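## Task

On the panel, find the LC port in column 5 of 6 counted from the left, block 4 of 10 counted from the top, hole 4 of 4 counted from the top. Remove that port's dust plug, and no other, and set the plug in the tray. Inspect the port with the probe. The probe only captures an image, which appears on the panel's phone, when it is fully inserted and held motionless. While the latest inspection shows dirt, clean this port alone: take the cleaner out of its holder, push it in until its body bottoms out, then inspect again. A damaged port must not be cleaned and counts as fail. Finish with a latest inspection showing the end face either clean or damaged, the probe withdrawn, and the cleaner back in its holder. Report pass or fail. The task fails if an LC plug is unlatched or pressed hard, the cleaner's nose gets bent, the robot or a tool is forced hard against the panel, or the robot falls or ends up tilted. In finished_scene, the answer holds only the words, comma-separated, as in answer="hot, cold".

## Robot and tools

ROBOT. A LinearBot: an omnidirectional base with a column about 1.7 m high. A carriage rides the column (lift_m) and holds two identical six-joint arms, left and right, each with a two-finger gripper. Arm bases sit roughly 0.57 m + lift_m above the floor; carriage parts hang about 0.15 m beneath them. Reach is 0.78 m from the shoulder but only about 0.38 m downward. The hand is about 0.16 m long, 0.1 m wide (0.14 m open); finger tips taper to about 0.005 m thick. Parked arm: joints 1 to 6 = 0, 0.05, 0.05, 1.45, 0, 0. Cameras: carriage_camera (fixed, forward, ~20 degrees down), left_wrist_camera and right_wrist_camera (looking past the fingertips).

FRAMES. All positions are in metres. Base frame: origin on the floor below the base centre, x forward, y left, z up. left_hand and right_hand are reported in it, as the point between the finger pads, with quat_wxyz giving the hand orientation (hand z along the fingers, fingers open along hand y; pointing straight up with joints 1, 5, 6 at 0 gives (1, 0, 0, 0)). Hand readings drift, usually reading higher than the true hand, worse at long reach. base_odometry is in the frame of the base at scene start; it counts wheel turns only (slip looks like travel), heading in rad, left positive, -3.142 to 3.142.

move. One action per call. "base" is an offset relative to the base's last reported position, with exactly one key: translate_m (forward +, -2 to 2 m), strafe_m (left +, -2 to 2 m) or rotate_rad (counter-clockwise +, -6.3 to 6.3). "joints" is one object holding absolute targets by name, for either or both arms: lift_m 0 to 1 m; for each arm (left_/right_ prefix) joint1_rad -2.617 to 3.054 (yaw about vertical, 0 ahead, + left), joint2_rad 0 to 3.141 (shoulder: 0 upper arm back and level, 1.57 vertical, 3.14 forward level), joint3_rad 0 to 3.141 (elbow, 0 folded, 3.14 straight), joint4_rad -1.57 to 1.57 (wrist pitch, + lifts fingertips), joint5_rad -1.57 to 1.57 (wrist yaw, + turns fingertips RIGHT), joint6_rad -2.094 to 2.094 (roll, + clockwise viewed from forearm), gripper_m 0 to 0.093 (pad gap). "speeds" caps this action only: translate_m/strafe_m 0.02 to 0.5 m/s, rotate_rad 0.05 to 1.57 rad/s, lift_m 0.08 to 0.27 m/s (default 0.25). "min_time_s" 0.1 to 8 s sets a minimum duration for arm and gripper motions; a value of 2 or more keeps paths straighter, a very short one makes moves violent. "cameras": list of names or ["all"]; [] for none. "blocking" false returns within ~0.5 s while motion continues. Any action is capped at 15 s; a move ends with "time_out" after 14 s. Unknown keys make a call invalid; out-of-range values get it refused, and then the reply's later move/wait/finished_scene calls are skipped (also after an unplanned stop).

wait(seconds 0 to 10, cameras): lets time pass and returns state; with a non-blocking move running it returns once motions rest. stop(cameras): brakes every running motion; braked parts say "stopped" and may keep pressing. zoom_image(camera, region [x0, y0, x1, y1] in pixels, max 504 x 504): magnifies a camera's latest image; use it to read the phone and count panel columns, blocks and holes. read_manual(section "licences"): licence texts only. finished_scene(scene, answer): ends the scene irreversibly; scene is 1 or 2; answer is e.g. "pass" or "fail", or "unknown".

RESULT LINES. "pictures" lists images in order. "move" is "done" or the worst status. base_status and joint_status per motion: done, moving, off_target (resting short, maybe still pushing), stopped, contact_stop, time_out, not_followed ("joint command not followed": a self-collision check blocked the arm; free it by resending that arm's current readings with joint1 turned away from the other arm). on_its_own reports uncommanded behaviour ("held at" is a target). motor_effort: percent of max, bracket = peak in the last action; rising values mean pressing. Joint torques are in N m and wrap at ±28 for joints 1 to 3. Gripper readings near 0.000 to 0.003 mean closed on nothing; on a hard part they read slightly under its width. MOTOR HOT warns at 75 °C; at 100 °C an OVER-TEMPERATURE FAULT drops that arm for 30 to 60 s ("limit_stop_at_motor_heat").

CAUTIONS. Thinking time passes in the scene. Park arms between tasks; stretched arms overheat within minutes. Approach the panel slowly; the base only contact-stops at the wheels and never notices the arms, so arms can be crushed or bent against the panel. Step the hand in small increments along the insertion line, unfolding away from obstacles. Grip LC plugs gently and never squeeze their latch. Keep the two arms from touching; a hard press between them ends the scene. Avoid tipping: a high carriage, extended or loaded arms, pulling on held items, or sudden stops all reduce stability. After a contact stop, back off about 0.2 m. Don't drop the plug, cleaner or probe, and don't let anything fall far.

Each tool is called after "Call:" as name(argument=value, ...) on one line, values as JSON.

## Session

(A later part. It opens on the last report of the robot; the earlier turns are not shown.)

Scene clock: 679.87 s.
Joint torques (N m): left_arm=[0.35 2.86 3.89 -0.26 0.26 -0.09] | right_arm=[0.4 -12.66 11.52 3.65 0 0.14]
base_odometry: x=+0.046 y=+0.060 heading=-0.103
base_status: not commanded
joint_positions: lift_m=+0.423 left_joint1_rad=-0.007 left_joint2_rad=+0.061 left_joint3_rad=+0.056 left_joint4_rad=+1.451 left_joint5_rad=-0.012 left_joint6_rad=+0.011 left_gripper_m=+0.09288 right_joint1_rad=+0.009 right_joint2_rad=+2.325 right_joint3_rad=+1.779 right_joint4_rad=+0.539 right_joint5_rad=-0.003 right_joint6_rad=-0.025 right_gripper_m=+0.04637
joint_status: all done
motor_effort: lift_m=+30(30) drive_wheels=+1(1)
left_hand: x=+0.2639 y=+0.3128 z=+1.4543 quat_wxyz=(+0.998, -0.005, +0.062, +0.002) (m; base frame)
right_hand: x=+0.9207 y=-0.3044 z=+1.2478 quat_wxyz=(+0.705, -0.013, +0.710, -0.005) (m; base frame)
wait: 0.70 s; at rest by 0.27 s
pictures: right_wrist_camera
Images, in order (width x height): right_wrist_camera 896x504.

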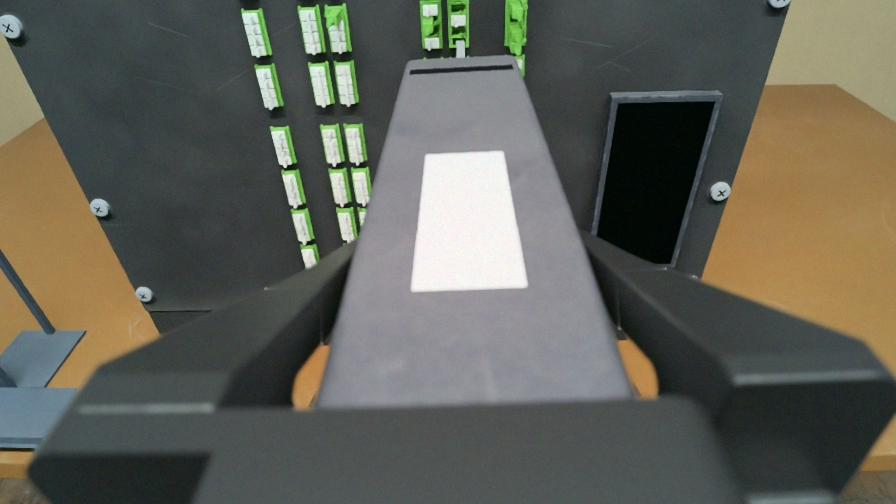

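Call:
move(joints={"right_joint5_rad":-0.027})

Call:
move(joints={"right_joint5_rad":-0.0005,"right_joint2_rad":2.3460,"right_joint3_rad":1.848,"right_joint4_rad":0.5905}, min_time_s=1)

Call:
wait(seconds=0.7, cameras=["right_wrist_camera"])

Call:
zoom_image(camera="right_wrist_camera", region=[440, 10, 480, 60])

Scene clock: 680.83 s.
Joint torques (N m): left_arm=[0.35 2.85 3.88 -0.26 0.26 -0.09] | right_arm=[0.4 -12.64 11.48 3.64 -0.19 0.12]
move: done
base_odometry: x=+0.046 y=+0.060 heading=-0.103
base_status: not commanded
joint_positions: lift_m=+0.423 left_joint1_rad=-0.007 left_joint2_rad=+0.061 left_joint3_rad=+0.056 left_joint4_rad=+1.451 left_joint5_rad=-0.012 left_joint6_rad=+0.011 left_gripper_m=+0.09288 right_joint1_rad=+0.009 right_joint2_rad=+2.325 right_joint3_rad=+1.779 right_joint4_rad=+0.539 right_joint5_rad=-0.017 right_joint6_rad=-0.025 right_gripper_m=+0.04637
joint_status: all done
motor_effort: lift_m=+29(30) drive_wheels=+1(1)
left_hand: x=+0.2639 y=+0.3128 z=+1.4543 quat_wxyz=(+0.998, -0.005, +0.062, +0.002) (m; base frame)
right_hand: x=+0.9207 y=-0.3019 z=+1.2478 quat_wxyz=(+0.705, -0.018, +0.709, +0.000) (m; base frame)
pictures: none

Scene clock: 682.10 s.
Joint torques (N m): left_arm=[0.34 2.85 3.89 -0.26 0.26 -0.09] | right_arm=[0.39 -12.77 11.41 3.42 0 0.12]
move: off_target
base_odometry: x=+0.046 y=+0.060 heading=-0.103
base_status: not commanded
joint_positions: lift_m=+0.423 left_joint1_rad=-0.007 left_joint2_rad=+0.061 left_joint3_rad=+0.056 left_joint4_rad=+1.451 left_joint5_rad=-0.012 left_joint6_rad=+0.011 left_gripper_m=+0.09288 right_joint1_rad=+0.009 right_joint2_rad=+2.334 right_joint3_rad=+1.796 right_joint4_rad=+0.533 right_joint5_rad=-0.009 right_joint6_rad=-0.025 right_gripper_m=+0.04637
joint_status: right_joint4_rad off_target (ended at +0.533, target +0.591); the others done
motor_effort: lift_m=+29(30) drive_wheels=+1(1)
left_hand: x=+0.2639 y=+0.3128 z=+1.4543 quat_wxyz=(+0.998, -0.005, +0.062, +0.002) (m; base frame)
right_hand: x=+0.9230 y=-0.3034 z=+1.2489 quat_wxyz=(+0.706, -0.015, +0.709, -0.003) (m; base frame)
pictures: none

Scene clock: 682.80 s.
Joint torques (N m): left_arm=[0.34 2.86 3.89 -0.26 0.26 -0.09] | right_arm=[0.39 -12.77 11.43 3.44 0 0.13]
base_odometry: x=+0.046 y=+0.060 heading=-0.103
base_status: not commanded
joint_positions: lift_m=+0.423 left_joint1_rad=-0.007 left_joint2_rad=+0.061 left_joint3_rad=+0.056 left_joint4_rad=+1.451 left_joint5_rad=-0.012 left_joint6_rad=+0.011 left_gripper_m=+0.09288 right_joint1_rad=+0.009 right_joint2_rad=+2.334 right_joint3_rad=+1.796 right_joint4_rad=+0.533 right_joint5_rad=-0.009 right_joint6_rad=-0.025 right_gripper_m=+0.04637
joint_status: right_joint4_rad off_target (ended at +0.533, target +0.591); the others done
motor_effort: lift_m=+29(30) drive_wheels=+1(1)
left_hand: x=+0.2639 y=+0.3128 z=+1.4543 quat_wxyz=(+0.998, -0.005, +0.062, +0.002) (m; base frame)
right_hand: x=+0.9230 y=-0.3034 z=+1.2489 quat_wxyz=(+0.706, -0.015, +0.709, -0.003) (m; base frame)
wait: 0.70 s; at rest by 0.27 s
pictures: right_wrist_camera
Images, in order (width x height): right_wrist_camera 896x504.

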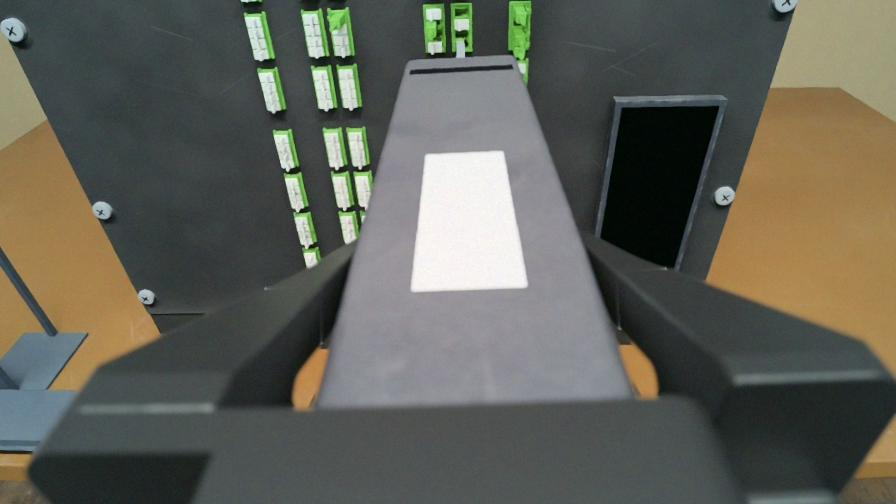

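Scaled by 10.080 from the camera's 896x504 image, which has a finer 1280x720 frame.

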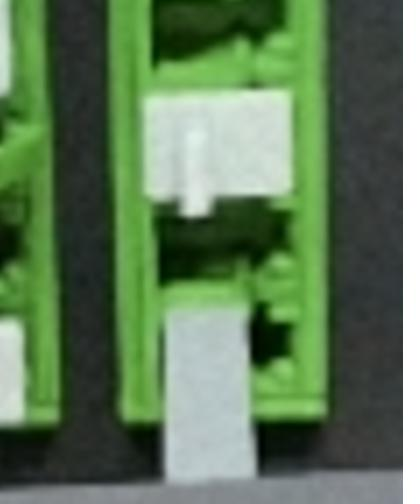

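Call:
move(joints={"right_joint5_rad":-0.029,"right_joint4_rad":0.5878})

Call:
move(joints={"right_joint5_rad":-0.0021})

Call:
wait(seconds=0.7, cameras=["right_wrist_camera"])

Call:
zoom_image(camera="right_wrist_camera", region=[440, 10, 480, 60])

Scene clock: 683.70 s.
Joint torques (N m): left_arm=[0.34 2.85 3.88 -0.26 0.26 -0.09] | right_arm=[0.42 -12.77 11.41 3.38 -0.2 0.13]
move: off_target
base_odometry: x=+0.046 y=+0.060 heading=-0.103
base_status: not commanded
joint_positions: lift_m=+0.423 left_joint1_rad=-0.007 left_joint2_rad=+0.061 left_joint3_rad=+0.056 left_joint4_rad=+1.451 left_joint5_rad=-0.012 left_joint6_rad=+0.011 left_gripper_m=+0.09288 right_joint1_rad=+0.009 right_joint2_rad=+2.334 right_joint3_rad=+1.796 right_joint4_rad=+0.530 right_joint5_rad=-0.020 right_joint6_rad=-0.025 right_gripper_m=+0.04637
joint_status: right_joint4_rad off_target (ended at +0.531, target +0.588); the others done
motor_effort: lift_m=+29(30) drive_wheels=+1(1)
left_hand: x=+0.2639 y=+0.3128 z=+1.4543 quat_wxyz=(+0.998, -0.005, +0.062, +0.002) (m; base frame)
right_hand: x=+0.9230 y=-0.3015 z=+1.2483 quat_wxyz=(+0.705, -0.019, +0.709, +0.001) (m; base frame)
pictures: none

Scene clock: 684.03 s.
Joint torques (N m): left_arm=[0.34 2.85 3.89 -0.26 0.26 -0.09] | right_arm=[0.46 -12.79 11.43 3.44 0 0.13]
move: done
base_odometry: x=+0.046 y=+0.060 heading=-0.103
base_status: not commanded
joint_positions: lift_m=+0.423 left_joint1_rad=-0.007 left_joint2_rad=+0.061 left_joint3_rad=+0.056 left_joint4_rad=+1.451 left_joint5_rad=-0.012 left_joint6_rad=+0.011 left_gripper_m=+0.09288 right_joint1_rad=+0.009 right_joint2_rad=+2.334 right_joint3_rad=+1.796 right_joint4_rad=+0.530 right_joint5_rad=-0.012 right_joint6_rad=-0.025 right_gripper_m=+0.04637
joint_status: all done
motor_effort: lift_m=+29(30) drive_wheels=+1(1)
left_hand: x=+0.2639 y=+0.3128 z=+1.4543 quat_wxyz=(+0.998, -0.005, +0.062, +0.002) (m; base frame)
right_hand: x=+0.9230 y=-0.3029 z=+1.2483 quat_wxyz=(+0.705, -0.016, +0.709, -0.002) (m; base frame)
pictures: none

Scene clock: 684.73 s.
Joint torques (N m): left_arm=[0.35 2.85 3.89 -0.26 0.26 -0.09] | right_arm=[0.47 -12.77 11.43 3.42 0.01 0.13]
base_odometry: x=+0.046 y=+0.060 heading=-0.103
base_status: not commanded
joint_positions: lift_m=+0.423 left_joint1_rad=-0.007 left_joint2_rad=+0.061 left_joint3_rad=+0.056 left_joint4_rad=+1.451 left_joint5_rad=-0.012 left_joint6_rad=+0.011 left_gripper_m=+0.09288 right_joint1_rad=+0.009 right_joint2_rad=+2.334 right_joint3_rad=+1.796 right_joint4_rad=+0.530 right_joint5_rad=-0.011 right_joint6_rad=-0.025 right_gripper_m=+0.04637
joint_status: all done
motor_effort: lift_m=+30(30) drive_wheels=+1(1)
left_hand: x=+0.2639 y=+0.3128 z=+1.4543 quat_wxyz=(+0.998, -0.005, +0.062, +0.002) (m; base frame)
right_hand: x=+0.9230 y=-0.3031 z=+1.2483 quat_wxyz=(+0.705, -0.016, +0.709, -0.002) (m; base frame)
wait: 0.70 s; at rest by 0.27 s
pictures: right_wrist_camera
Images, in order (width x height): right_wrist_camera 896x504.

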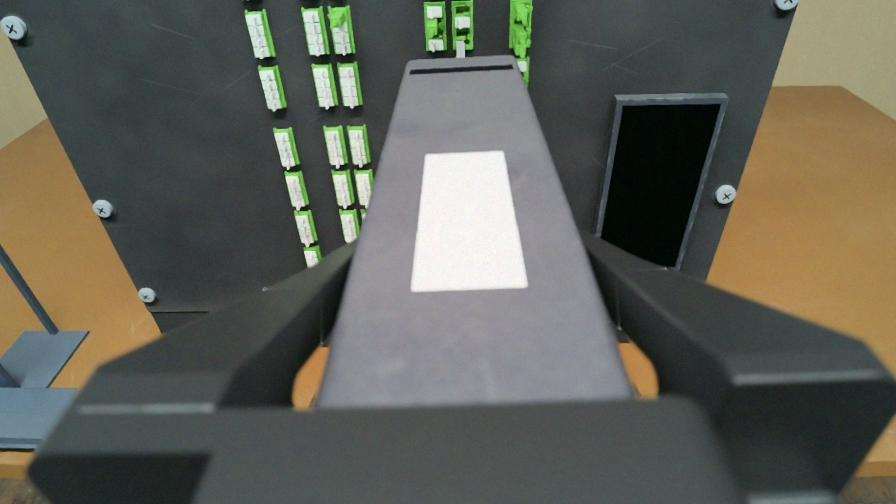

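Scaled by 10.080 from the camera's 896x504 image, which has a finer 1280x720 frame.

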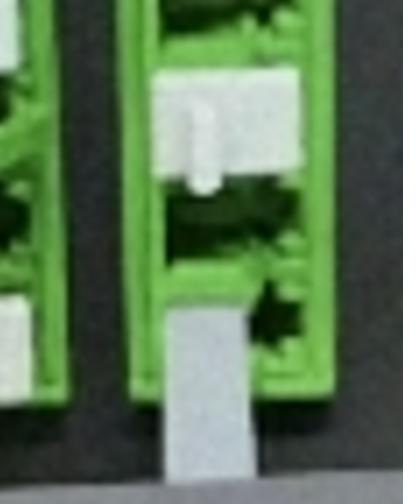

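Call:
move(joints={"right_joint2_rad":2.3525,"right_joint3_rad":1.8582,"right_joint4_rad":0.5838}, min_time_s=0.6)

Call:
wait(seconds=0.6, cameras=["right_wrist_camera"])

Call:
zoom_image(camera="right_wrist_camera", region=[440, 10, 480, 60])

Scene clock: 686.07 s.
Joint torques (N m): left_arm=[0.35 2.86 3.89 -0.26 0.26 -0.09] | right_arm=[0.43 -12.79 11.38 3.43 0.02 0.11]
move: off_target
base_odometry: x=+0.046 y=+0.060 heading=-0.103
base_status: not commanded
joint_positions: lift_m=+0.423 left_joint1_rad=-0.007 left_joint2_rad=+0.061 left_joint3_rad=+0.056 left_joint4_rad=+1.451 left_joint5_rad=-0.012 left_joint6_rad=+0.011 left_gripper_m=+0.09288 right_joint1_rad=+0.009 right_joint2_rad=+2.341 right_joint3_rad=+1.807 right_joint4_rad=+0.527 right_joint5_rad=-0.010 right_joint6_rad=-0.025 right_gripper_m=+0.04637
joint_status: right_joint4_rad off_target (ended at +0.527, target +0.584); the others done
motor_effort: lift_m=+29(30) drive_wheels=+1(1)
left_hand: x=+0.2639 y=+0.3128 z=+1.4543 quat_wxyz=(+0.998, -0.005, +0.062, +0.002) (m; base frame)
right_hand: x=+0.9246 y=-0.3031 z=+1.2480 quat_wxyz=(+0.705, -0.016, +0.709, -0.002) (m; base frame)
pictures: none

Scene clock: 686.67 s.
Joint torques (N m): left_arm=[0.34 2.85 3.9 -0.26 0.26 -0.09] | right_arm=[0.4 -12.83 11.4 3.43 0.01 0.12]
base_odometry: x=+0.046 y=+0.060 heading=-0.103
base_status: not commanded
joint_positions: lift_m=+0.423 left_joint1_rad=-0.007 left_joint2_rad=+0.061 left_joint3_rad=+0.056 left_joint4_rad=+1.451 left_joint5_rad=-0.012 left_joint6_rad=+0.011 left_gripper_m=+0.09288 right_joint1_rad=+0.009 right_joint2_rad=+2.341 right_joint3_rad=+1.807 right_joint4_rad=+0.526 right_joint5_rad=-0.010 right_joint6_rad=-0.025 right_gripper_m=+0.04637
joint_status: right_joint4_rad off_target (ended at +0.527, target +0.584); the others done
motor_effort: lift_m=+29(30) drive_wheels=+1(1)
left_hand: x=+0.2639 y=+0.3128 z=+1.4543 quat_wxyz=(+0.998, -0.005, +0.062, +0.002) (m; base frame)
right_hand: x=+0.9246 y=-0.3031 z=+1.2479 quat_wxyz=(+0.704, -0.016, +0.710, -0.002) (m; base frame)
wait: 0.60 s; at rest by 0.27 s
pictures: right_wrist_camera
Images, in order (width x height): right_wrist_camera 896x504.

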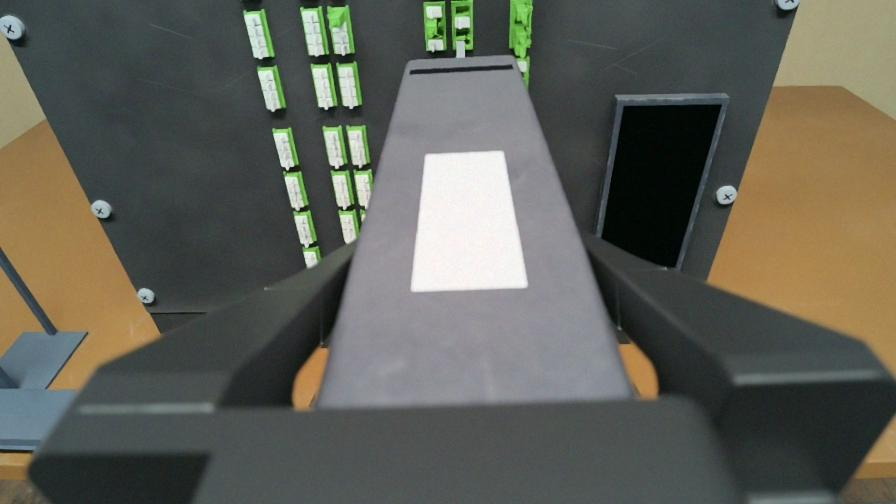

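Scaled by 10.080 from the camera's 896x504 image, which has a finer 1280x720 frame.

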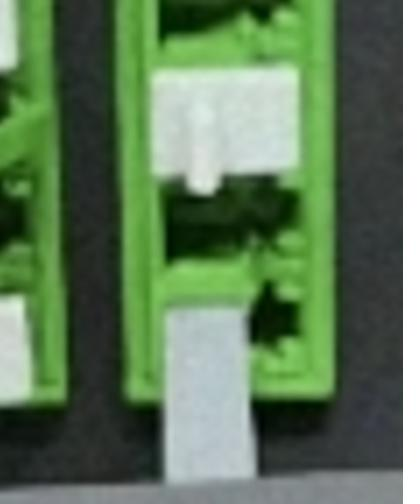

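Call:
move(joints={"right_joint2_rad":2.3635,"right_joint3_rad":1.8770,"right_joint4_rad":0.5765}, min_time_s=0.6)

Call:
wait(seconds=0.6, cameras=["right_wrist_camera"])

Call:
zoom_image(camera="right_wrist_camera", region=[440, 10, 480, 60])

Scene clock: 687.87 s.
Joint torques (N m): left_arm=[0.35 2.86 3.89 -0.26 0.26 -0.09] | right_arm=[0.35 -12.88 11.45 3.45 0.01 0.12]
move: off_target
base_odometry: x=+0.046 y=+0.060 heading=-0.103
base_status: not commanded
joint_positions: lift_m=+0.423 left_joint1_rad=-0.007 left_joint2_rad=+0.061 left_joint3_rad=+0.056 left_joint4_rad=+1.451 left_joint5_rad=-0.012 left_joint6_rad=+0.011 left_gripper_m=+0.09288 right_joint1_rad=+0.009 right_joint2_rad=+2.351 right_joint3_rad=+1.825 right_joint4_rad=+0.519 right_joint5_rad=-0.010 right_joint6_rad=-0.025 right_gripper_m=+0.04637
joint_status: right_joint4_rad off_target (ended at +0.519, target +0.577); the others done
motor_effort: lift_m=+30(30) drive_wheels=+1(1)
left_hand: x=+0.2639 y=+0.3128 z=+1.4543 quat_wxyz=(+0.998, -0.005, +0.062, +0.002) (m; base frame)
right_hand: x=+0.9271 y=-0.3031 z=+1.2479 quat_wxyz=(+0.705, -0.016, +0.709, -0.002) (m; base frame)
pictures: none

Scene clock: 688.47 s.
Joint torques (N m): left_arm=[0.34 2.85 3.89 -0.26 0.26 -0.09] | right_arm=[0.39 -12.86 11.44 3.4 0.01 0.13]
base_odometry: x=+0.046 y=+0.060 heading=-0.103
base_status: not commanded
joint_positions: lift_m=+0.423 left_joint1_rad=-0.007 left_joint2_rad=+0.061 left_joint3_rad=+0.056 left_joint4_rad=+1.451 left_joint5_rad=-0.012 left_joint6_rad=+0.011 left_gripper_m=+0.09288 right_joint1_rad=+0.009 right_joint2_rad=+2.351 right_joint3_rad=+1.825 right_joint4_rad=+0.519 right_joint5_rad=-0.010 right_joint6_rad=-0.025 right_gripper_m=+0.04637
joint_status: right_joint4_rad off_target (ended at +0.519, target +0.577); the others done
motor_effort: lift_m=+29(30) drive_wheels=+1(1)
left_hand: x=+0.2639 y=+0.3128 z=+1.4543 quat_wxyz=(+0.998, -0.005, +0.062, +0.002) (m; base frame)
right_hand: x=+0.9271 y=-0.3031 z=+1.2479 quat_wxyz=(+0.705, -0.016, +0.709, -0.002) (m; base frame)
wait: 0.60 s; at rest by 0.27 s
pictures: right_wrist_camera
Images, in order (width x height): right_wrist_camera 896x504.

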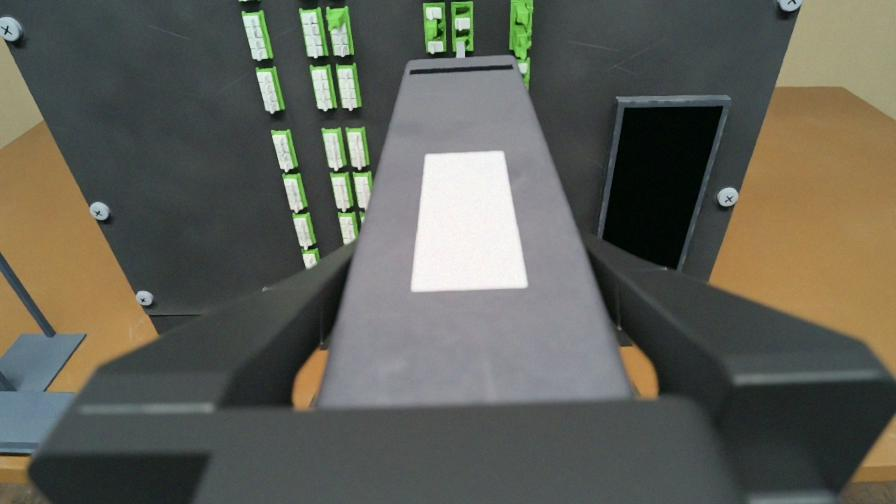

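Scaled by 10.080 from the camera's 896x504 image, which has a finer 1280x720 frame.

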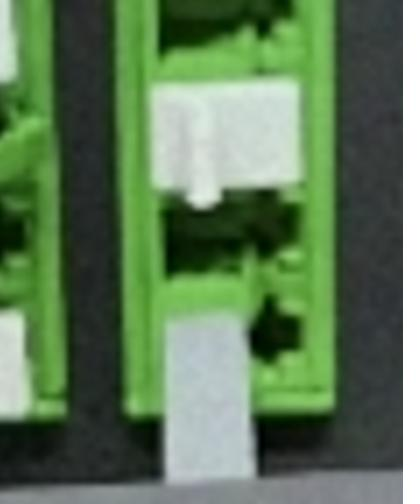

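Call:
move(joints={"right_joint2_rad":2.3745,"right_joint3_rad":1.8958,"right_joint4_rad":0.5693}, min_time_s=0.6)

Call:
wait(seconds=0.6, cameras=["right_wrist_camera"])

Call:
zoom_image(camera="right_wrist_camera", region=[440, 10, 480, 60])

Scene clock: 689.70 s.
Joint torques (N m): left_arm=[0.34 2.85 3.88 -0.26 0.26 -0.09] | right_arm=[0.4 -12.46 11.84 3.46 0 0.13]
move: off_target
base_odometry: x=+0.046 y=+0.060 heading=-0.103
base_status: not commanded
joint_positions: lift_m=+0.423 left_joint1_rad=-0.007 left_joint2_rad=+0.061 left_joint3_rad=+0.056 left_joint4_rad=+1.451 left_joint5_rad=-0.012 left_joint6_rad=+0.011 left_gripper_m=+0.09288 right_joint1_rad=+0.009 right_joint2_rad=+2.357 right_joint3_rad=+1.839 right_joint4_rad=+0.510 right_joint5_rad=-0.010 right_joint6_rad=-0.024 right_gripper_m=+0.04637
joint_status: right_joint4_rad off_target (ended at +0.510, target +0.569); the others done
motor_effort: lift_m=+30(30) drive_wheels=+1(1)
left_hand: x=+0.2639 y=+0.3128 z=+1.4543 quat_wxyz=(+0.998, -0.005, +0.062, +0.002) (m; base frame)
right_hand: x=+0.9287 y=-0.3031 z=+1.2484 quat_wxyz=(+0.704, -0.015, +0.710, -0.002) (m; base frame)
pictures: none

Scene clock: 690.30 s.
Joint torques (N m): left_arm=[0.35 2.86 3.89 -0.26 0.26 -0.09] | right_arm=[0.43 -12.44 11.9 3.46 0 0.12]
base_odometry: x=+0.046 y=+0.060 heading=-0.103
base_status: not commanded
joint_positions: lift_m=+0.423 left_joint1_rad=-0.007 left_joint2_rad=+0.061 left_joint3_rad=+0.056 left_joint4_rad=+1.451 left_joint5_rad=-0.012 left_joint6_rad=+0.011 left_gripper_m=+0.09288 right_joint1_rad=+0.009 right_joint2_rad=+2.357 right_joint3_rad=+1.839 right_joint4_rad=+0.510 right_joint5_rad=-0.010 right_joint6_rad=-0.024 right_gripper_m=+0.04637
joint_status: right_joint4_rad off_target (ended at +0.510, target +0.569); the others done
motor_effort: lift_m=+30(30) drive_wheels=+1(1)
left_hand: x=+0.2639 y=+0.3128 z=+1.4543 quat_wxyz=(+0.998, -0.005, +0.062, +0.002) (m; base frame)
right_hand: x=+0.9287 y=-0.3031 z=+1.2484 quat_wxyz=(+0.704, -0.015, +0.710, -0.002) (m; base frame)
wait: 0.60 s; at rest by 0.27 s
pictures: right_wrist_camera
Images, in order (width x height): right_wrist_camera 896x504.

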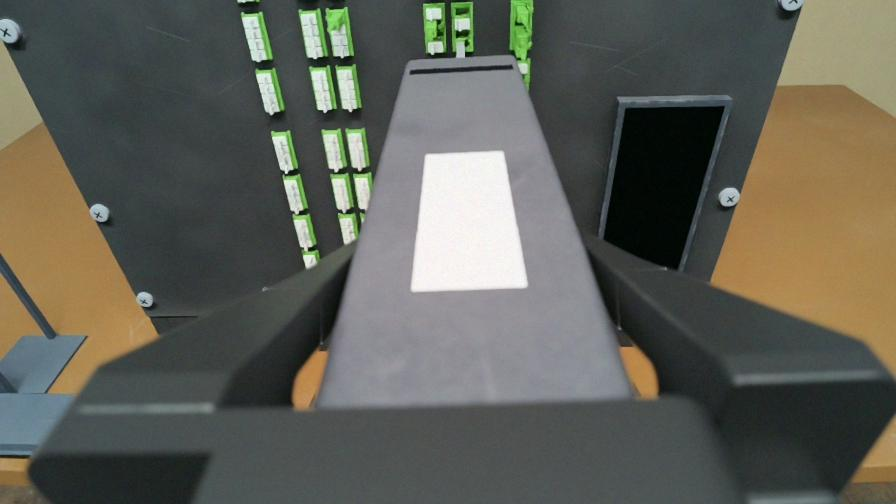

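Scaled by 10.080 from the camera's 896x504 image, which has a finer 1280x720 frame.

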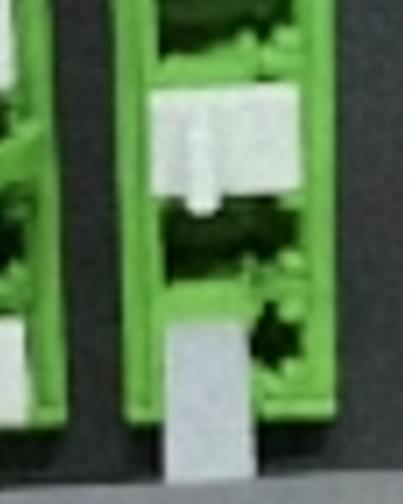

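Call:
move(joints={"right_joint2_rad":2.380,"right_joint3_rad":1.905,"right_joint4_rad":0.5675}, min_time_s=0.6)

Call:
wait(seconds=3, cameras=["right_wrist_camera"])

Call:
zoom_image(camera="right_wrist_camera", region=[440, 10, 480, 60])

Scene clock: 692.70 s.
Joint torques (N m): left_arm=[0.34 2.85 3.89 -0.26 0.26 -0.09] | right_arm=[0.39 -12.11 12.22 3.48 0 0.12]
move: off_target
base_odometry: x=+0.046 y=+0.060 heading=-0.103
base_status: not commanded
joint_positions: lift_m=+0.423 left_joint1_rad=-0.007 left_joint2_rad=+0.061 left_joint3_rad=+0.056 left_joint4_rad=+1.451 left_joint5_rad=-0.012 left_joint6_rad=+0.011 left_gripper_m=+0.09288 right_joint1_rad=+0.009 right_joint2_rad=+2.359 right_joint3_rad=+1.843 right_joint4_rad=+0.506 right_joint5_rad=-0.010 right_joint6_rad=-0.023 right_gripper_m=+0.04637
joint_status: right_joint3_rad off_target (ended at +1.843, target +1.905); right_joint4_rad off_target (ended at +0.506, target +0.568); the others done
motor_effort: lift_m=+30(30) drive_wheels=+1(1)
left_hand: x=+0.2639 y=+0.3128 z=+1.4543 quat_wxyz=(+0.998, -0.005, +0.062, +0.002) (m; base frame)
right_hand: x=+0.9293 y=-0.3031 z=+1.2484 quat_wxyz=(+0.704, -0.015, +0.710, -0.001) (m; base frame)
pictures: none

Scene clock: 695.70 s.
Joint torques (N m): left_arm=[0.34 2.86 3.88 -0.26 0.26 -0.09] | right_arm=[0.43 -12.14 12.23 3.49 -0.02 0.1]
base_odometry: x=+0.046 y=+0.060 heading=-0.103
base_status: not commanded
joint_positions: lift_m=+0.423 left_joint1_rad=-0.007 left_joint2_rad=+0.061 left_joint3_rad=+0.056 left_joint4_rad=+1.451 left_joint5_rad=-0.012 left_joint6_rad=+0.011 left_gripper_m=+0.09288 right_joint1_rad=+0.009 right_joint2_rad=+2.359 right_joint3_rad=+1.843 right_joint4_rad=+0.506 right_joint5_rad=-0.010 right_joint6_rad=-0.023 right_gripper_m=+0.04637
joint_status: right_joint3_rad off_target (ended at +1.843, target +1.905); right_joint4_rad off_target (ended at +0.506, target +0.568); the others done
motor_effort: lift_m=+30(30) drive_wheels=+1(1)
left_hand: x=+0.2639 y=+0.3128 z=+1.4543 quat_wxyz=(+0.998, -0.005, +0.062, +0.002) (m; base frame)
right_hand: x=+0.9293 y=-0.3031 z=+1.2484 quat_wxyz=(+0.704, -0.015, +0.710, -0.001) (m; base frame)
wait: 3.00 s; at rest by 0.27 s
pictures: right_wrist_camera
Images, in order (width x height): right_wrist_camera 896x504.

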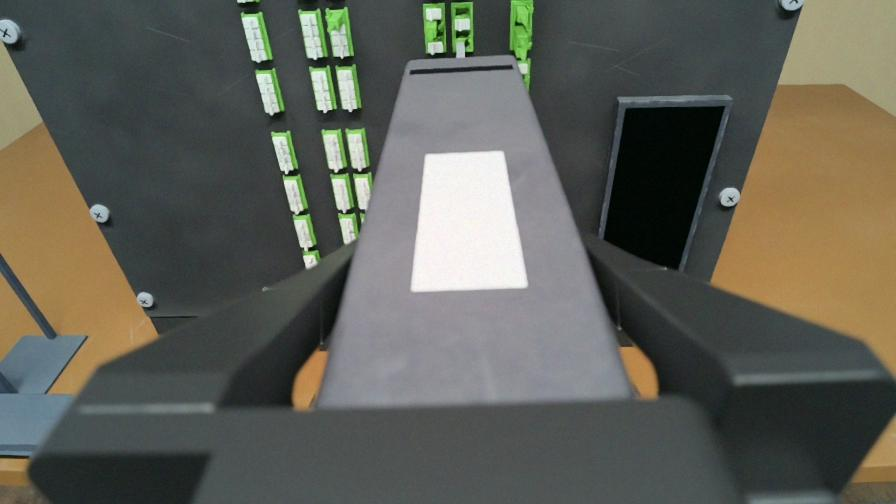

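Scaled by 10.080 from the camera's 896x504 image, which has a finer 1280x720 frame.

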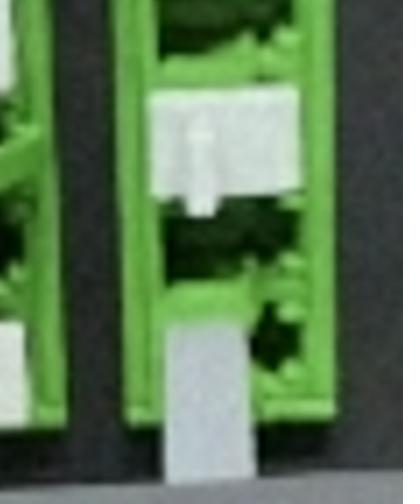

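Call:
move(joints={"right_joint5_rad":-0.035}, min_time_s=0.5)

Call:
move(joints={"right_joint5_rad":0.02}, min_time_s=0.5)

Call:
move(joints={"right_joint5_rad":-0.002,"right_joint4_rad":0.595}, min_time_s=0.5)

Call:
move(joints={"right_joint4_rad":0.535}, min_time_s=0.5)

Call:
move(joints={"right_joint4_rad":0.575}, min_time_s=0.5, cameras=["right_wrist_camera"])

Scene clock: 698.23 s.
Joint torques (N m): left_arm=[0.34 2.85 3.89 -0.26 0.26 -0.09] | right_arm=[0.49 -12.07 12.22 3.46 -0.34 0.11]
move: done
base_odometry: x=+0.046 y=+0.060 heading=-0.103
base_status: not commanded
joint_positions: lift_m=+0.423 left_joint1_rad=-0.007 left_joint2_rad=+0.061 left_joint3_rad=+0.056 left_joint4_rad=+1.451 left_joint5_rad=-0.012 left_joint6_rad=+0.011 left_gripper_m=+0.09288 right_joint1_rad=+0.009 right_joint2_rad=+2.359 right_joint3_rad=+1.843 right_joint4_rad=+0.506 right_joint5_rad=-0.015 right_joint6_rad=-0.022 right_gripper_m=+0.04637
joint_status: all done
motor_effort: lift_m=+30(30) drive_wheels=+1(1)
left_hand: x=+0.2639 y=+0.3128 z=+1.4543 quat_wxyz=(+0.998, -0.005, +0.062, +0.002) (m; base frame)
right_hand: x=+0.9293 y=-0.3022 z=+1.2484 quat_wxyz=(+0.704, -0.016, +0.710, +0.001) (m; base frame)
pictures: none

Scene clock: 699.07 s.
Joint torques (N m): left_arm=[0.35 2.85 3.89 -0.26 0.26 -0.09] | right_arm=[0.43 -12.04 12.18 3.49 0.08 0.1]
move: done
base_odometry: x=+0.046 y=+0.060 heading=-0.103
base_status: not commanded
joint_positions: lift_m=+0.423 left_joint1_rad=-0.007 left_joint2_rad=+0.061 left_joint3_rad=+0.056 left_joint4_rad=+1.451 left_joint5_rad=-0.012 left_joint6_rad=+0.011 left_gripper_m=+0.09288 right_joint1_rad=+0.009 right_joint2_rad=+2.359 right_joint3_rad=+1.843 right_joint4_rad=+0.506 right_joint5_rad=+0.002 right_joint6_rad=-0.022 right_gripper_m=+0.04637
joint_status: all done
motor_effort: lift_m=+30(30) drive_wheels=+1(1)
left_hand: x=+0.2639 y=+0.3128 z=+1.4543 quat_wxyz=(+0.998, -0.005, +0.062, +0.002) (m; base frame)
right_hand: x=+0.9293 y=-0.3052 z=+1.2484 quat_wxyz=(+0.704, -0.010, +0.711, -0.005) (m; base frame)
pictures: none

Scene clock: 699.87 s.
Joint torques (N m): left_arm=[0.34 2.85 3.89 -0.26 0.26 -0.09] | right_arm=[0.35 -12.11 12.25 3.8 -0.12 0.11]
move: off_target
base_odometry: x=+0.046 y=+0.060 heading=-0.103
base_status: not commanded
joint_positions: lift_m=+0.423 left_joint1_rad=-0.007 left_joint2_rad=+0.061 left_joint3_rad=+0.056 left_joint4_rad=+1.451 left_joint5_rad=-0.012 left_joint6_rad=+0.011 left_gripper_m=+0.09288 right_joint1_rad=+0.009 right_joint2_rad=+2.359 right_joint3_rad=+1.843 right_joint4_rad=+0.506 right_joint5_rad=+0.001 right_joint6_rad=-0.022 right_gripper_m=+0.04637
joint_status: right_joint4_rad off_target (ended at +0.506, target +0.595); the others done
motor_effort: lift_m=+30(30) drive_wheels=+1(1)
left_hand: x=+0.2639 y=+0.3128 z=+1.4543 quat_wxyz=(+0.998, -0.005, +0.062, +0.002) (m; base frame)
right_hand: x=+0.9293 y=-0.3051 z=+1.2486 quat_wxyz=(+0.704, -0.010, +0.710, -0.005) (m; base frame)
pictures: none

Scene clock: 700.67 s.
Joint torques (N m): left_arm=[0.34 2.86 3.89 -0.26 0.26 -0.09] | right_arm=[0.4 -12.12 11.97 3.2 -0.12 0.11]
move: done
base_odometry: x=+0.046 y=+0.060 heading=-0.103
base_status: not commanded
joint_positions: lift_m=+0.423 left_joint1_rad=-0.007 left_joint2_rad=+0.061 left_joint3_rad=+0.056 left_joint4_rad=+1.451 left_joint5_rad=-0.012 left_joint6_rad=+0.011 left_gripper_m=+0.09288 right_joint1_rad=+0.009 right_joint2_rad=+2.359 right_joint3_rad=+1.847 right_joint4_rad=+0.497 right_joint5_rad=+0.001 right_joint6_rad=-0.022 right_gripper_m=+0.04637
joint_status: all done
motor_effort: lift_m=+30(30) drive_wheels=+1(1)
left_hand: x=+0.2639 y=+0.3128 z=+1.4543 quat_wxyz=(+0.998, -0.005, +0.062, +0.002) (m; base frame)
right_hand: x=+0.9296 y=-0.3051 z=+1.2480 quat_wxyz=(+0.702, -0.011, +0.712, -0.005) (m; base frame)
pictures: none

Scene clock: 701.47 s.
Joint torques (N m): left_arm=[0.35 2.86 3.89 -0.26 0.26 -0.09] | right_arm=[0.39 -12.05 12 3.67 -0.12 0.1]
move: off_target
base_odometry: x=+0.046 y=+0.060 heading=-0.103
base_status: not commanded
joint_positions: lift_m=+0.423 left_joint1_rad=-0.007 left_joint2_rad=+0.061 left_joint3_rad=+0.056 left_joint4_rad=+1.451 left_joint5_rad=-0.012 left_joint6_rad=+0.011 left_gripper_m=+0.09288 right_joint1_rad=+0.009 right_joint2_rad=+2.359 right_joint3_rad=+1.847 right_joint4_rad=+0.498 right_joint5_rad=+0.001 right_joint6_rad=-0.022 right_gripper_m=+0.04637
joint_status: right_joint4_rad off_target (ended at +0.498, target +0.575)
motor_effort: lift_m=+30(30) drive_wheels=+1(1)
left_hand: x=+0.2639 y=+0.3128 z=+1.4543 quat_wxyz=(+0.998, -0.005, +0.062, +0.002) (m; base frame)
right_hand: x=+0.9296 y=-0.3051 z=+1.2484 quat_wxyz=(+0.702, -0.010, +0.712, -0.005) (m; base frame)
pictures: right_wrist_camera
Images, in order (width x height): right_wrist_camera 896x504.

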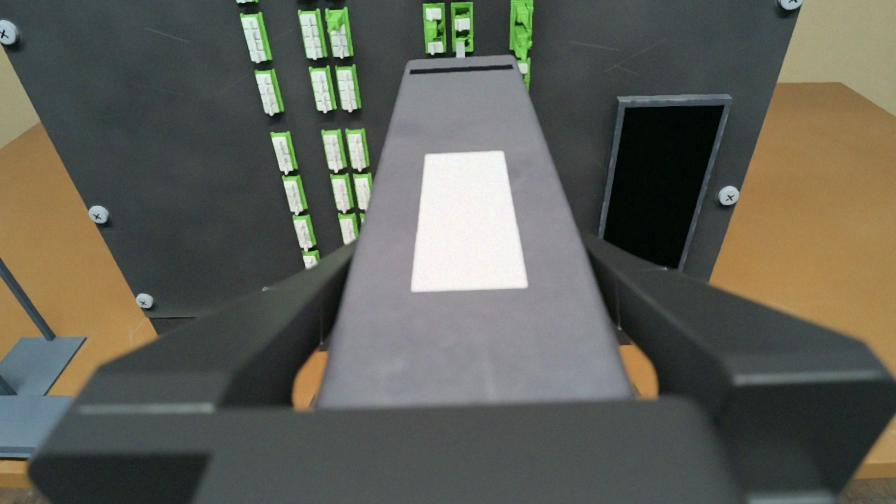

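Call:
move(base={"translate_m":-0.002}, speeds={"translate_m":0.02})

Call:
move(joints={"right_joint2_rad":2.380,"right_joint3_rad":1.850,"right_joint4_rad":0.600,"right_joint5_rad":0.0}, min_time_s=0.6)

Call:
wait(seconds=0.5, cameras=["right_wrist_camera"])

Call:
zoom_image(camera="right_wrist_camera", region=[440, 10, 480, 60])

Scene clock: 705.70 s.
Joint torques (N m): left_arm=[0.34 2.81 3.92 -0.28 0.26 -0.09] | right_arm=[0.35 -13.15 11.11 3.55 -0.11 0.09]
move: done
base_odometry: x=+0.044 y=+0.060 heading=-0.102
base_status: done
joint_positions: lift_m=+0.423 left_joint1_rad=-0.007 left_joint2_rad=+0.061 left_joint3_rad=+0.056 left_joint4_rad=+1.451 left_joint5_rad=-0.012 left_joint6_rad=+0.011 left_gripper_m=+0.09288 right_joint1_rad=+0.009 right_joint2_rad=+2.369 right_joint3_rad=+1.857 right_joint4_rad=+0.504 right_joint5_rad=+0.001 right_joint6_rad=-0.022 right_gripper_m=+0.04637
joint_status: not commanded
motor_effort: lift_m=+30(30) drive_wheels=+3(5)
left_hand: x=+0.2638 y=+0.3128 z=+1.4543 quat_wxyz=(+0.998, -0.005, +0.062, +0.002) (m; base frame)
right_hand: x=+0.9314 y=-0.3049 z=+1.2478 quat_wxyz=(+0.704, -0.011, +0.710, -0.005) (m; base frame)
pictures: none

Scene clock: 706.60 s.
Joint torques (N m): left_arm=[0.35 2.85 3.89 -0.27 0.26 -0.09] | right_arm=[0.39 -13.05 7.31 3.75 -0.1 0.1]
move: off_target
base_odometry: x=+0.044 y=+0.060 heading=-0.102
base_status: not commanded
joint_positions: lift_m=+0.423 left_joint1_rad=-0.007 left_joint2_rad=+0.061 left_joint3_rad=+0.056 left_joint4_rad=+1.451 left_joint5_rad=-0.012 left_joint6_rad=+0.011 left_gripper_m=+0.09288 right_joint1_rad=+0.009 right_joint2_rad=+2.369 right_joint3_rad=+1.851 right_joint4_rad=+0.515 right_joint5_rad=+0.001 right_joint6_rad=-0.022 right_gripper_m=+0.04637
joint_status: right_joint4_rad off_target (ended at +0.515, target +0.600); the others done
motor_effort: lift_m=+30(30) drive_wheels=+3(3)
left_hand: x=+0.2638 y=+0.3128 z=+1.4543 quat_wxyz=(+0.998, -0.005, +0.062, +0.002) (m; base frame)
right_hand: x=+0.9310 y=-0.3049 z=+1.2477 quat_wxyz=(+0.706, -0.011, +0.708, -0.005) (m; base frame)
pictures: none

Scene clock: 707.10 s.
Joint torques (N m): left_arm=[0.35 2.85 3.89 -0.27 0.26 -0.09] | right_arm=[0.43 -13.08 7.28 3.75 -0.1 0.1]
base_odometry: x=+0.044 y=+0.060 heading=-0.102
base_status: not commanded
joint_positions: lift_m=+0.423 left_joint1_rad=-0.007 left_joint2_rad=+0.061 left_joint3_rad=+0.056 left_joint4_rad=+1.451 left_joint5_rad=-0.012 left_joint6_rad=+0.011 left_gripper_m=+0.09288 right_joint1_rad=+0.009 right_joint2_rad=+2.369 right_joint3_rad=+1.851 right_joint4_rad=+0.515 right_joint5_rad=+0.001 right_joint6_rad=-0.022 right_gripper_m=+0.04637
joint_status: right_joint4_rad off_target (ended at +0.515, target +0.600); the others done
motor_effort: lift_m=+30(30) drive_wheels=+3(3)
left_hand: x=+0.2638 y=+0.3128 z=+1.4543 quat_wxyz=(+0.998, -0.005, +0.062, +0.002) (m; base frame)
right_hand: x=+0.9310 y=-0.3049 z=+1.2477 quat_wxyz=(+0.706, -0.011, +0.708, -0.005) (m; base frame)
wait: 0.50 s; at rest by 0.27 s
pictures: right_wrist_camera
Images, in order (width x height): right_wrist_camera 896x504.

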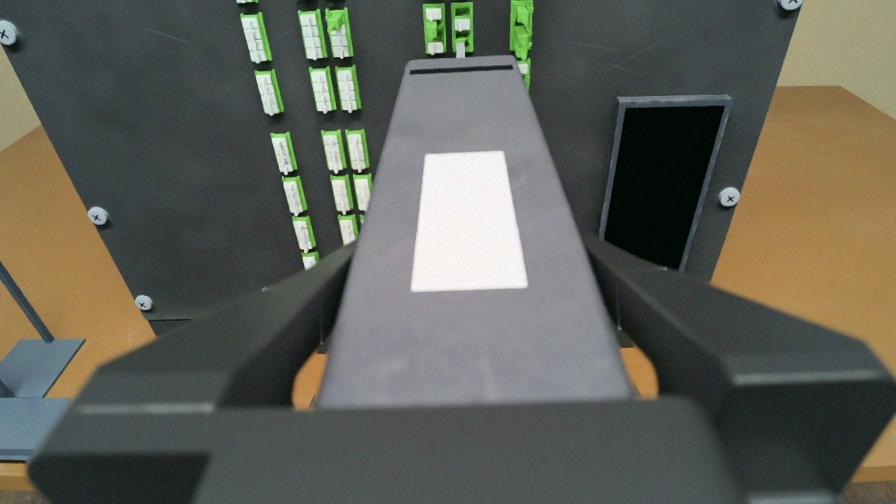

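Scaled by 10.080 from the camera's 896x504 image, which has a finer 1280x720 frame.

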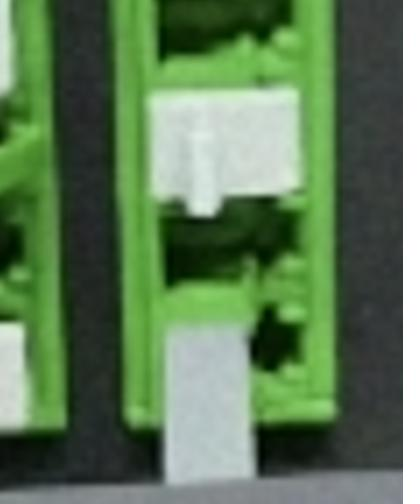

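Call:
move(base={"translate_m":0.003}, speeds={"translate_m":0.02})

Call:
wait(seconds=0.5, cameras=["right_wrist_camera"])

Scene clock: 707.93 s.
Joint torques (N m): left_arm=[0.35 2.86 3.88 -0.26 0.26 -0.09] | right_arm=[0.5 -13.14 8.03 3.6 -0.09 0.08]
move: done
base_odometry: x=+0.047 y=+0.060 heading=-0.103
base_status: done
joint_positions: lift_m=+0.423 left_joint1_rad=-0.007 left_joint2_rad=+0.061 left_joint3_rad=+0.056 left_joint4_rad=+1.451 left_joint5_rad=-0.012 left_joint6_rad=+0.011 left_gripper_m=+0.09288 right_joint1_rad=+0.009 right_joint2_rad=+2.369 right_joint3_rad=+1.840 right_joint4_rad=+0.528 right_joint5_rad=-0.001 right_joint6_rad=-0.020 right_gripper_m=+0.04637
joint_status: not commanded
motor_effort: lift_m=+30(30) drive_wheels=+2(7)
left_hand: x=+0.2638 y=+0.3128 z=+1.4543 quat_wxyz=(+0.998, -0.005, +0.062, +0.002) (m; base frame)
right_hand: x=+0.9302 y=-0.3047 z=+1.2456 quat_wxyz=(+0.707, -0.011, +0.707, -0.004) (m; base frame)
pictures: none

Scene clock: 708.43 s.
Joint torques (N m): left_arm=[0.34 2.85 3.89 -0.27 0.26 -0.09] | right_arm=[0.38 -13.05 8.14 3.59 -0.1 0.09]
base_odometry: x=+0.047 y=+0.060 heading=-0.103
base_status: done
joint_positions: lift_m=+0.423 left_joint1_rad=-0.007 left_joint2_rad=+0.061 left_joint3_rad=+0.056 left_joint4_rad=+1.451 left_joint5_rad=-0.012 left_joint6_rad=+0.011 left_gripper_m=+0.09288 right_joint1_rad=+0.009 right_joint2_rad=+2.369 right_joint3_rad=+1.840 right_joint4_rad=+0.528 right_joint5_rad=-0.001 right_joint6_rad=-0.020 right_gripper_m=+0.04637
joint_status: not commanded
motor_effort: lift_m=+30(30) drive_wheels=+2(7)
left_hand: x=+0.2638 y=+0.3128 z=+1.4543 quat_wxyz=(+0.998, -0.005, +0.062, +0.002) (m; base frame)
right_hand: x=+0.9302 y=-0.3047 z=+1.2456 quat_wxyz=(+0.707, -0.011, +0.707, -0.004) (m; base frame)
wait: 0.50 s; at rest by 0.27 s
pictures: right_wrist_camera
Images, in order (width x height): right_wrist_camera 896x504.

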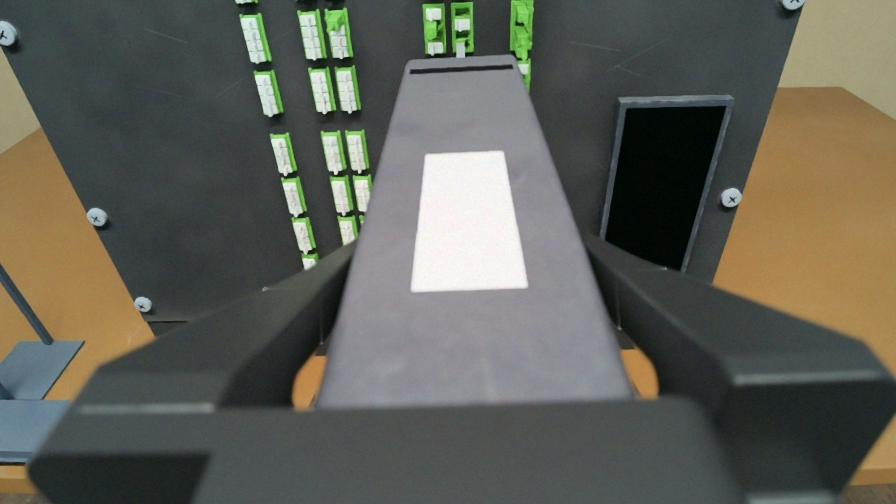

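Call:
zoom_image(camera="right_wrist_camera", region=[440, 10, 480, 60])

Call:
move(base={"translate_m":0.0015}, joints={"right_joint4_rad":0.608,"right_joint3_rad":1.865}, speeds={"translate_m":0.02})

Call:
wait(seconds=0.7, cameras=["right_wrist_camera"])

Call:
zoom_image(camera="right_wrist_camera", region=[440, 10, 480, 60])

Scaled by 10.080 from the camera's 896x504 image, which has a finer 1280x720 frame.

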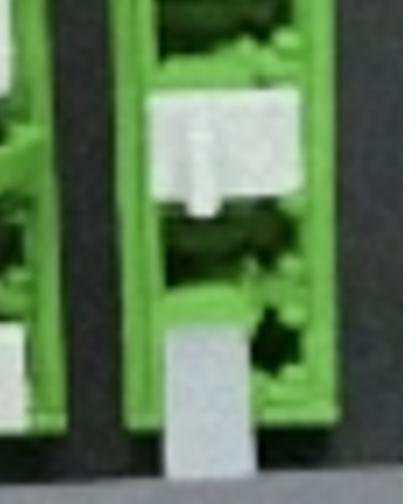

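Scene clock: 709.40 s.
Joint torques (N m): left_arm=[0.35 2.85 3.89 -0.27 0.26 -0.09] | right_arm=[0.46 -12.97 9.33 3.71 -0.08 0.07]
move: off_target
base_odometry: x=+0.049 y=+0.060 heading=-0.103
base_status: done
joint_positions: lift_m=+0.423 left_joint1_rad=-0.007 left_joint2_rad=+0.061 left_joint3_rad=+0.056 left_joint4_rad=+1.451 left_joint5_rad=-0.012 left_joint6_rad=+0.011 left_gripper_m=+0.09288 right_joint1_rad=+0.009 right_joint2_rad=+2.369 right_joint3_rad=+1.840 right_joint4_rad=+0.527 right_joint5_rad=-0.001 right_joint6_rad=-0.019 right_gripper_m=+0.04637
joint_status: right_joint4_rad off_target (ended at +0.527, target +0.608); the others done
motor_effort: lift_m=+29(30) drive_wheels=+6(8)
left_hand: x=+0.2639 y=+0.3128 z=+1.4543 quat_wxyz=(+0.998, -0.005, +0.062, +0.002) (m; base frame)
right_hand: x=+0.9302 y=-0.3047 z=+1.2453 quat_wxyz=(+0.706, -0.010, +0.708, -0.003) (m; base frame)
pictures: none

Scene clock: 710.10 s.
Joint torques (N m): left_arm=[0.34 2.85 3.89 -0.27 0.26 -0.09] | right_arm=[0.35 -13.05 9.32 3.69 -0.12 0.08]
base_odometry: x=+0.049 y=+0.060 heading=-0.103
base_status: done
joint_positions: lift_m=+0.423 left_joint1_rad=-0.007 left_joint2_rad=+0.061 left_joint3_rad=+0.056 left_joint4_rad=+1.451 left_joint5_rad=-0.012 left_joint6_rad=+0.011 left_gripper_m=+0.09288 right_joint1_rad=+0.009 right_joint2_rad=+2.369 right_joint3_rad=+1.840 right_joint4_rad=+0.527 right_joint5_rad=-0.001 right_joint6_rad=-0.019 right_gripper_m=+0.04637
joint_status: right_joint4_rad off_target (ended at +0.527, target +0.608); the others done
motor_effort: lift_m=+30(30) drive_wheels=+6(8)
left_hand: x=+0.2639 y=+0.3128 z=+1.4543 quat_wxyz=(+0.998, -0.005, +0.062, +0.002) (m; base frame)
right_hand: x=+0.9302 y=-0.3047 z=+1.2453 quat_wxyz=(+0.706, -0.010, +0.708, -0.003) (m; base frame)
wait: 0.70 s; at rest by 0.27 s
pictures: right_wrist_camera
Images, in order (width x height): right_wrist_camera 896x504.

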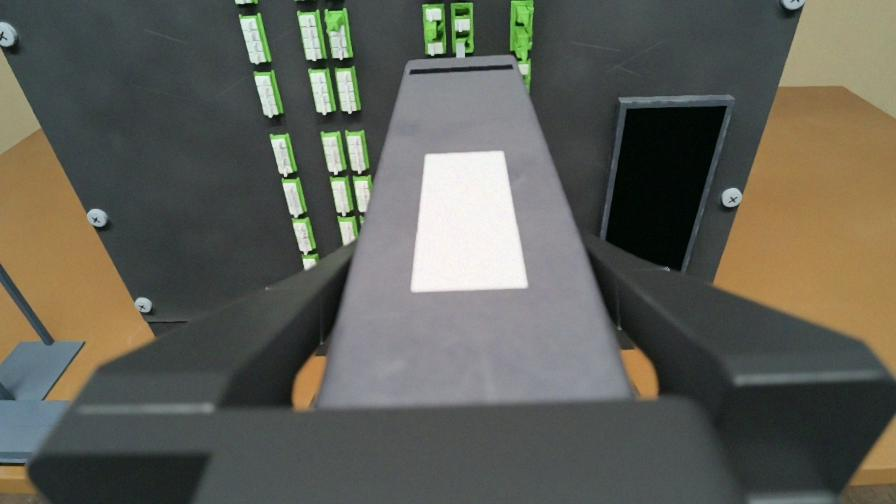

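Scaled by 10.080 from the camera's 896x504 image, which has a finer 1280x720 frame.

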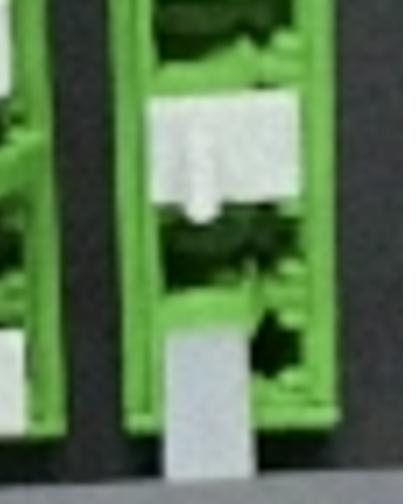

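Call:
move(base={"translate_m": 0.002}, speeds={"translate_m": 0.02}, cameras=["right_wrist_camera"])

Call:
zoom_image(camera="right_wrist_camera", region=[400, 10, 760, 290])

Scene clock: 712.63 s.
Joint torques (N m): left_arm=[0.34 2.85 3.89 -0.26 0.26 -0.09] | right_arm=[0.36 -13.05 9.91 3.63 -0.08 0.07]
move: done
base_odometry: x=+0.050 y=+0.060 heading=-0.103
base_status: done
joint_positions: lift_m=+0.423 left_joint1_rad=-0.007 left_joint2_rad=+0.061 left_joint3_rad=+0.056 left_joint4_rad=+1.451 left_joint5_rad=-0.012 left_joint6_rad=+0.011 left_gripper_m=+0.09288 right_joint1_rad=+0.009 right_joint2_rad=+2.368 right_joint3_rad=+1.834 right_joint4_rad=+0.532 right_joint5_rad=-0.001 right_joint6_rad=-0.018 right_gripper_m=+0.04637
joint_status: not commanded
motor_effort: lift_m=+30(30) drive_wheels=+8(12)
left_hand: x=+0.2639 y=+0.3128 z=+1.4543 quat_wxyz=(+0.998, -0.005, +0.062, +0.002) (m; base frame)
right_hand: x=+0.9297 y=-0.3046 z=+1.2441 quat_wxyz=(+0.706, -0.010, +0.708, -0.003) (m; base frame)
pictures: right_wrist_camera
Images, in order (width x height): right_wrist_camera 896x504.

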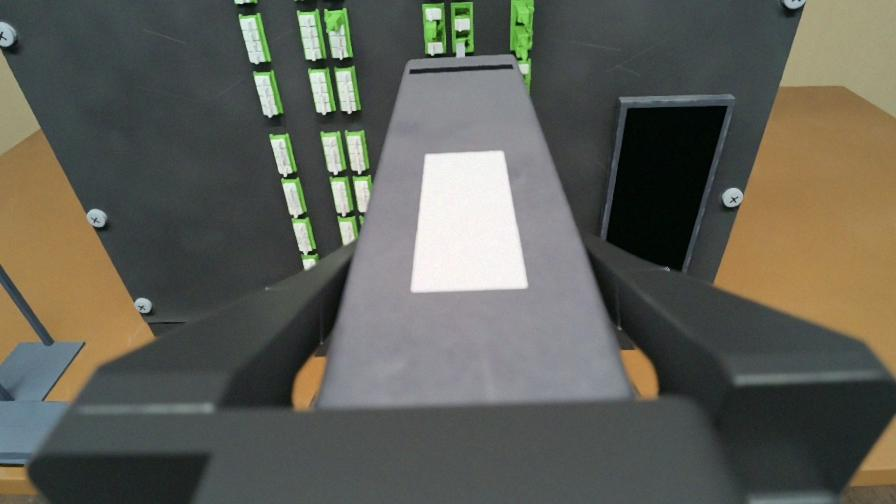

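Scaled by 1.400 from the camera's 896x504 image, which has a finer 1280x720 frame.

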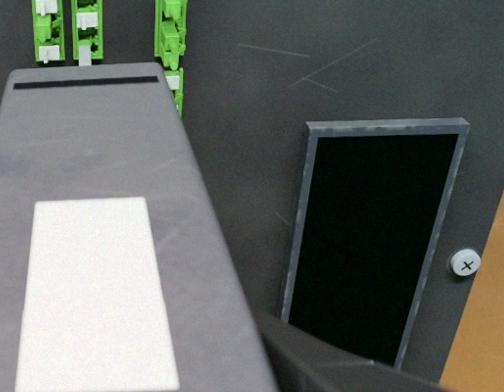

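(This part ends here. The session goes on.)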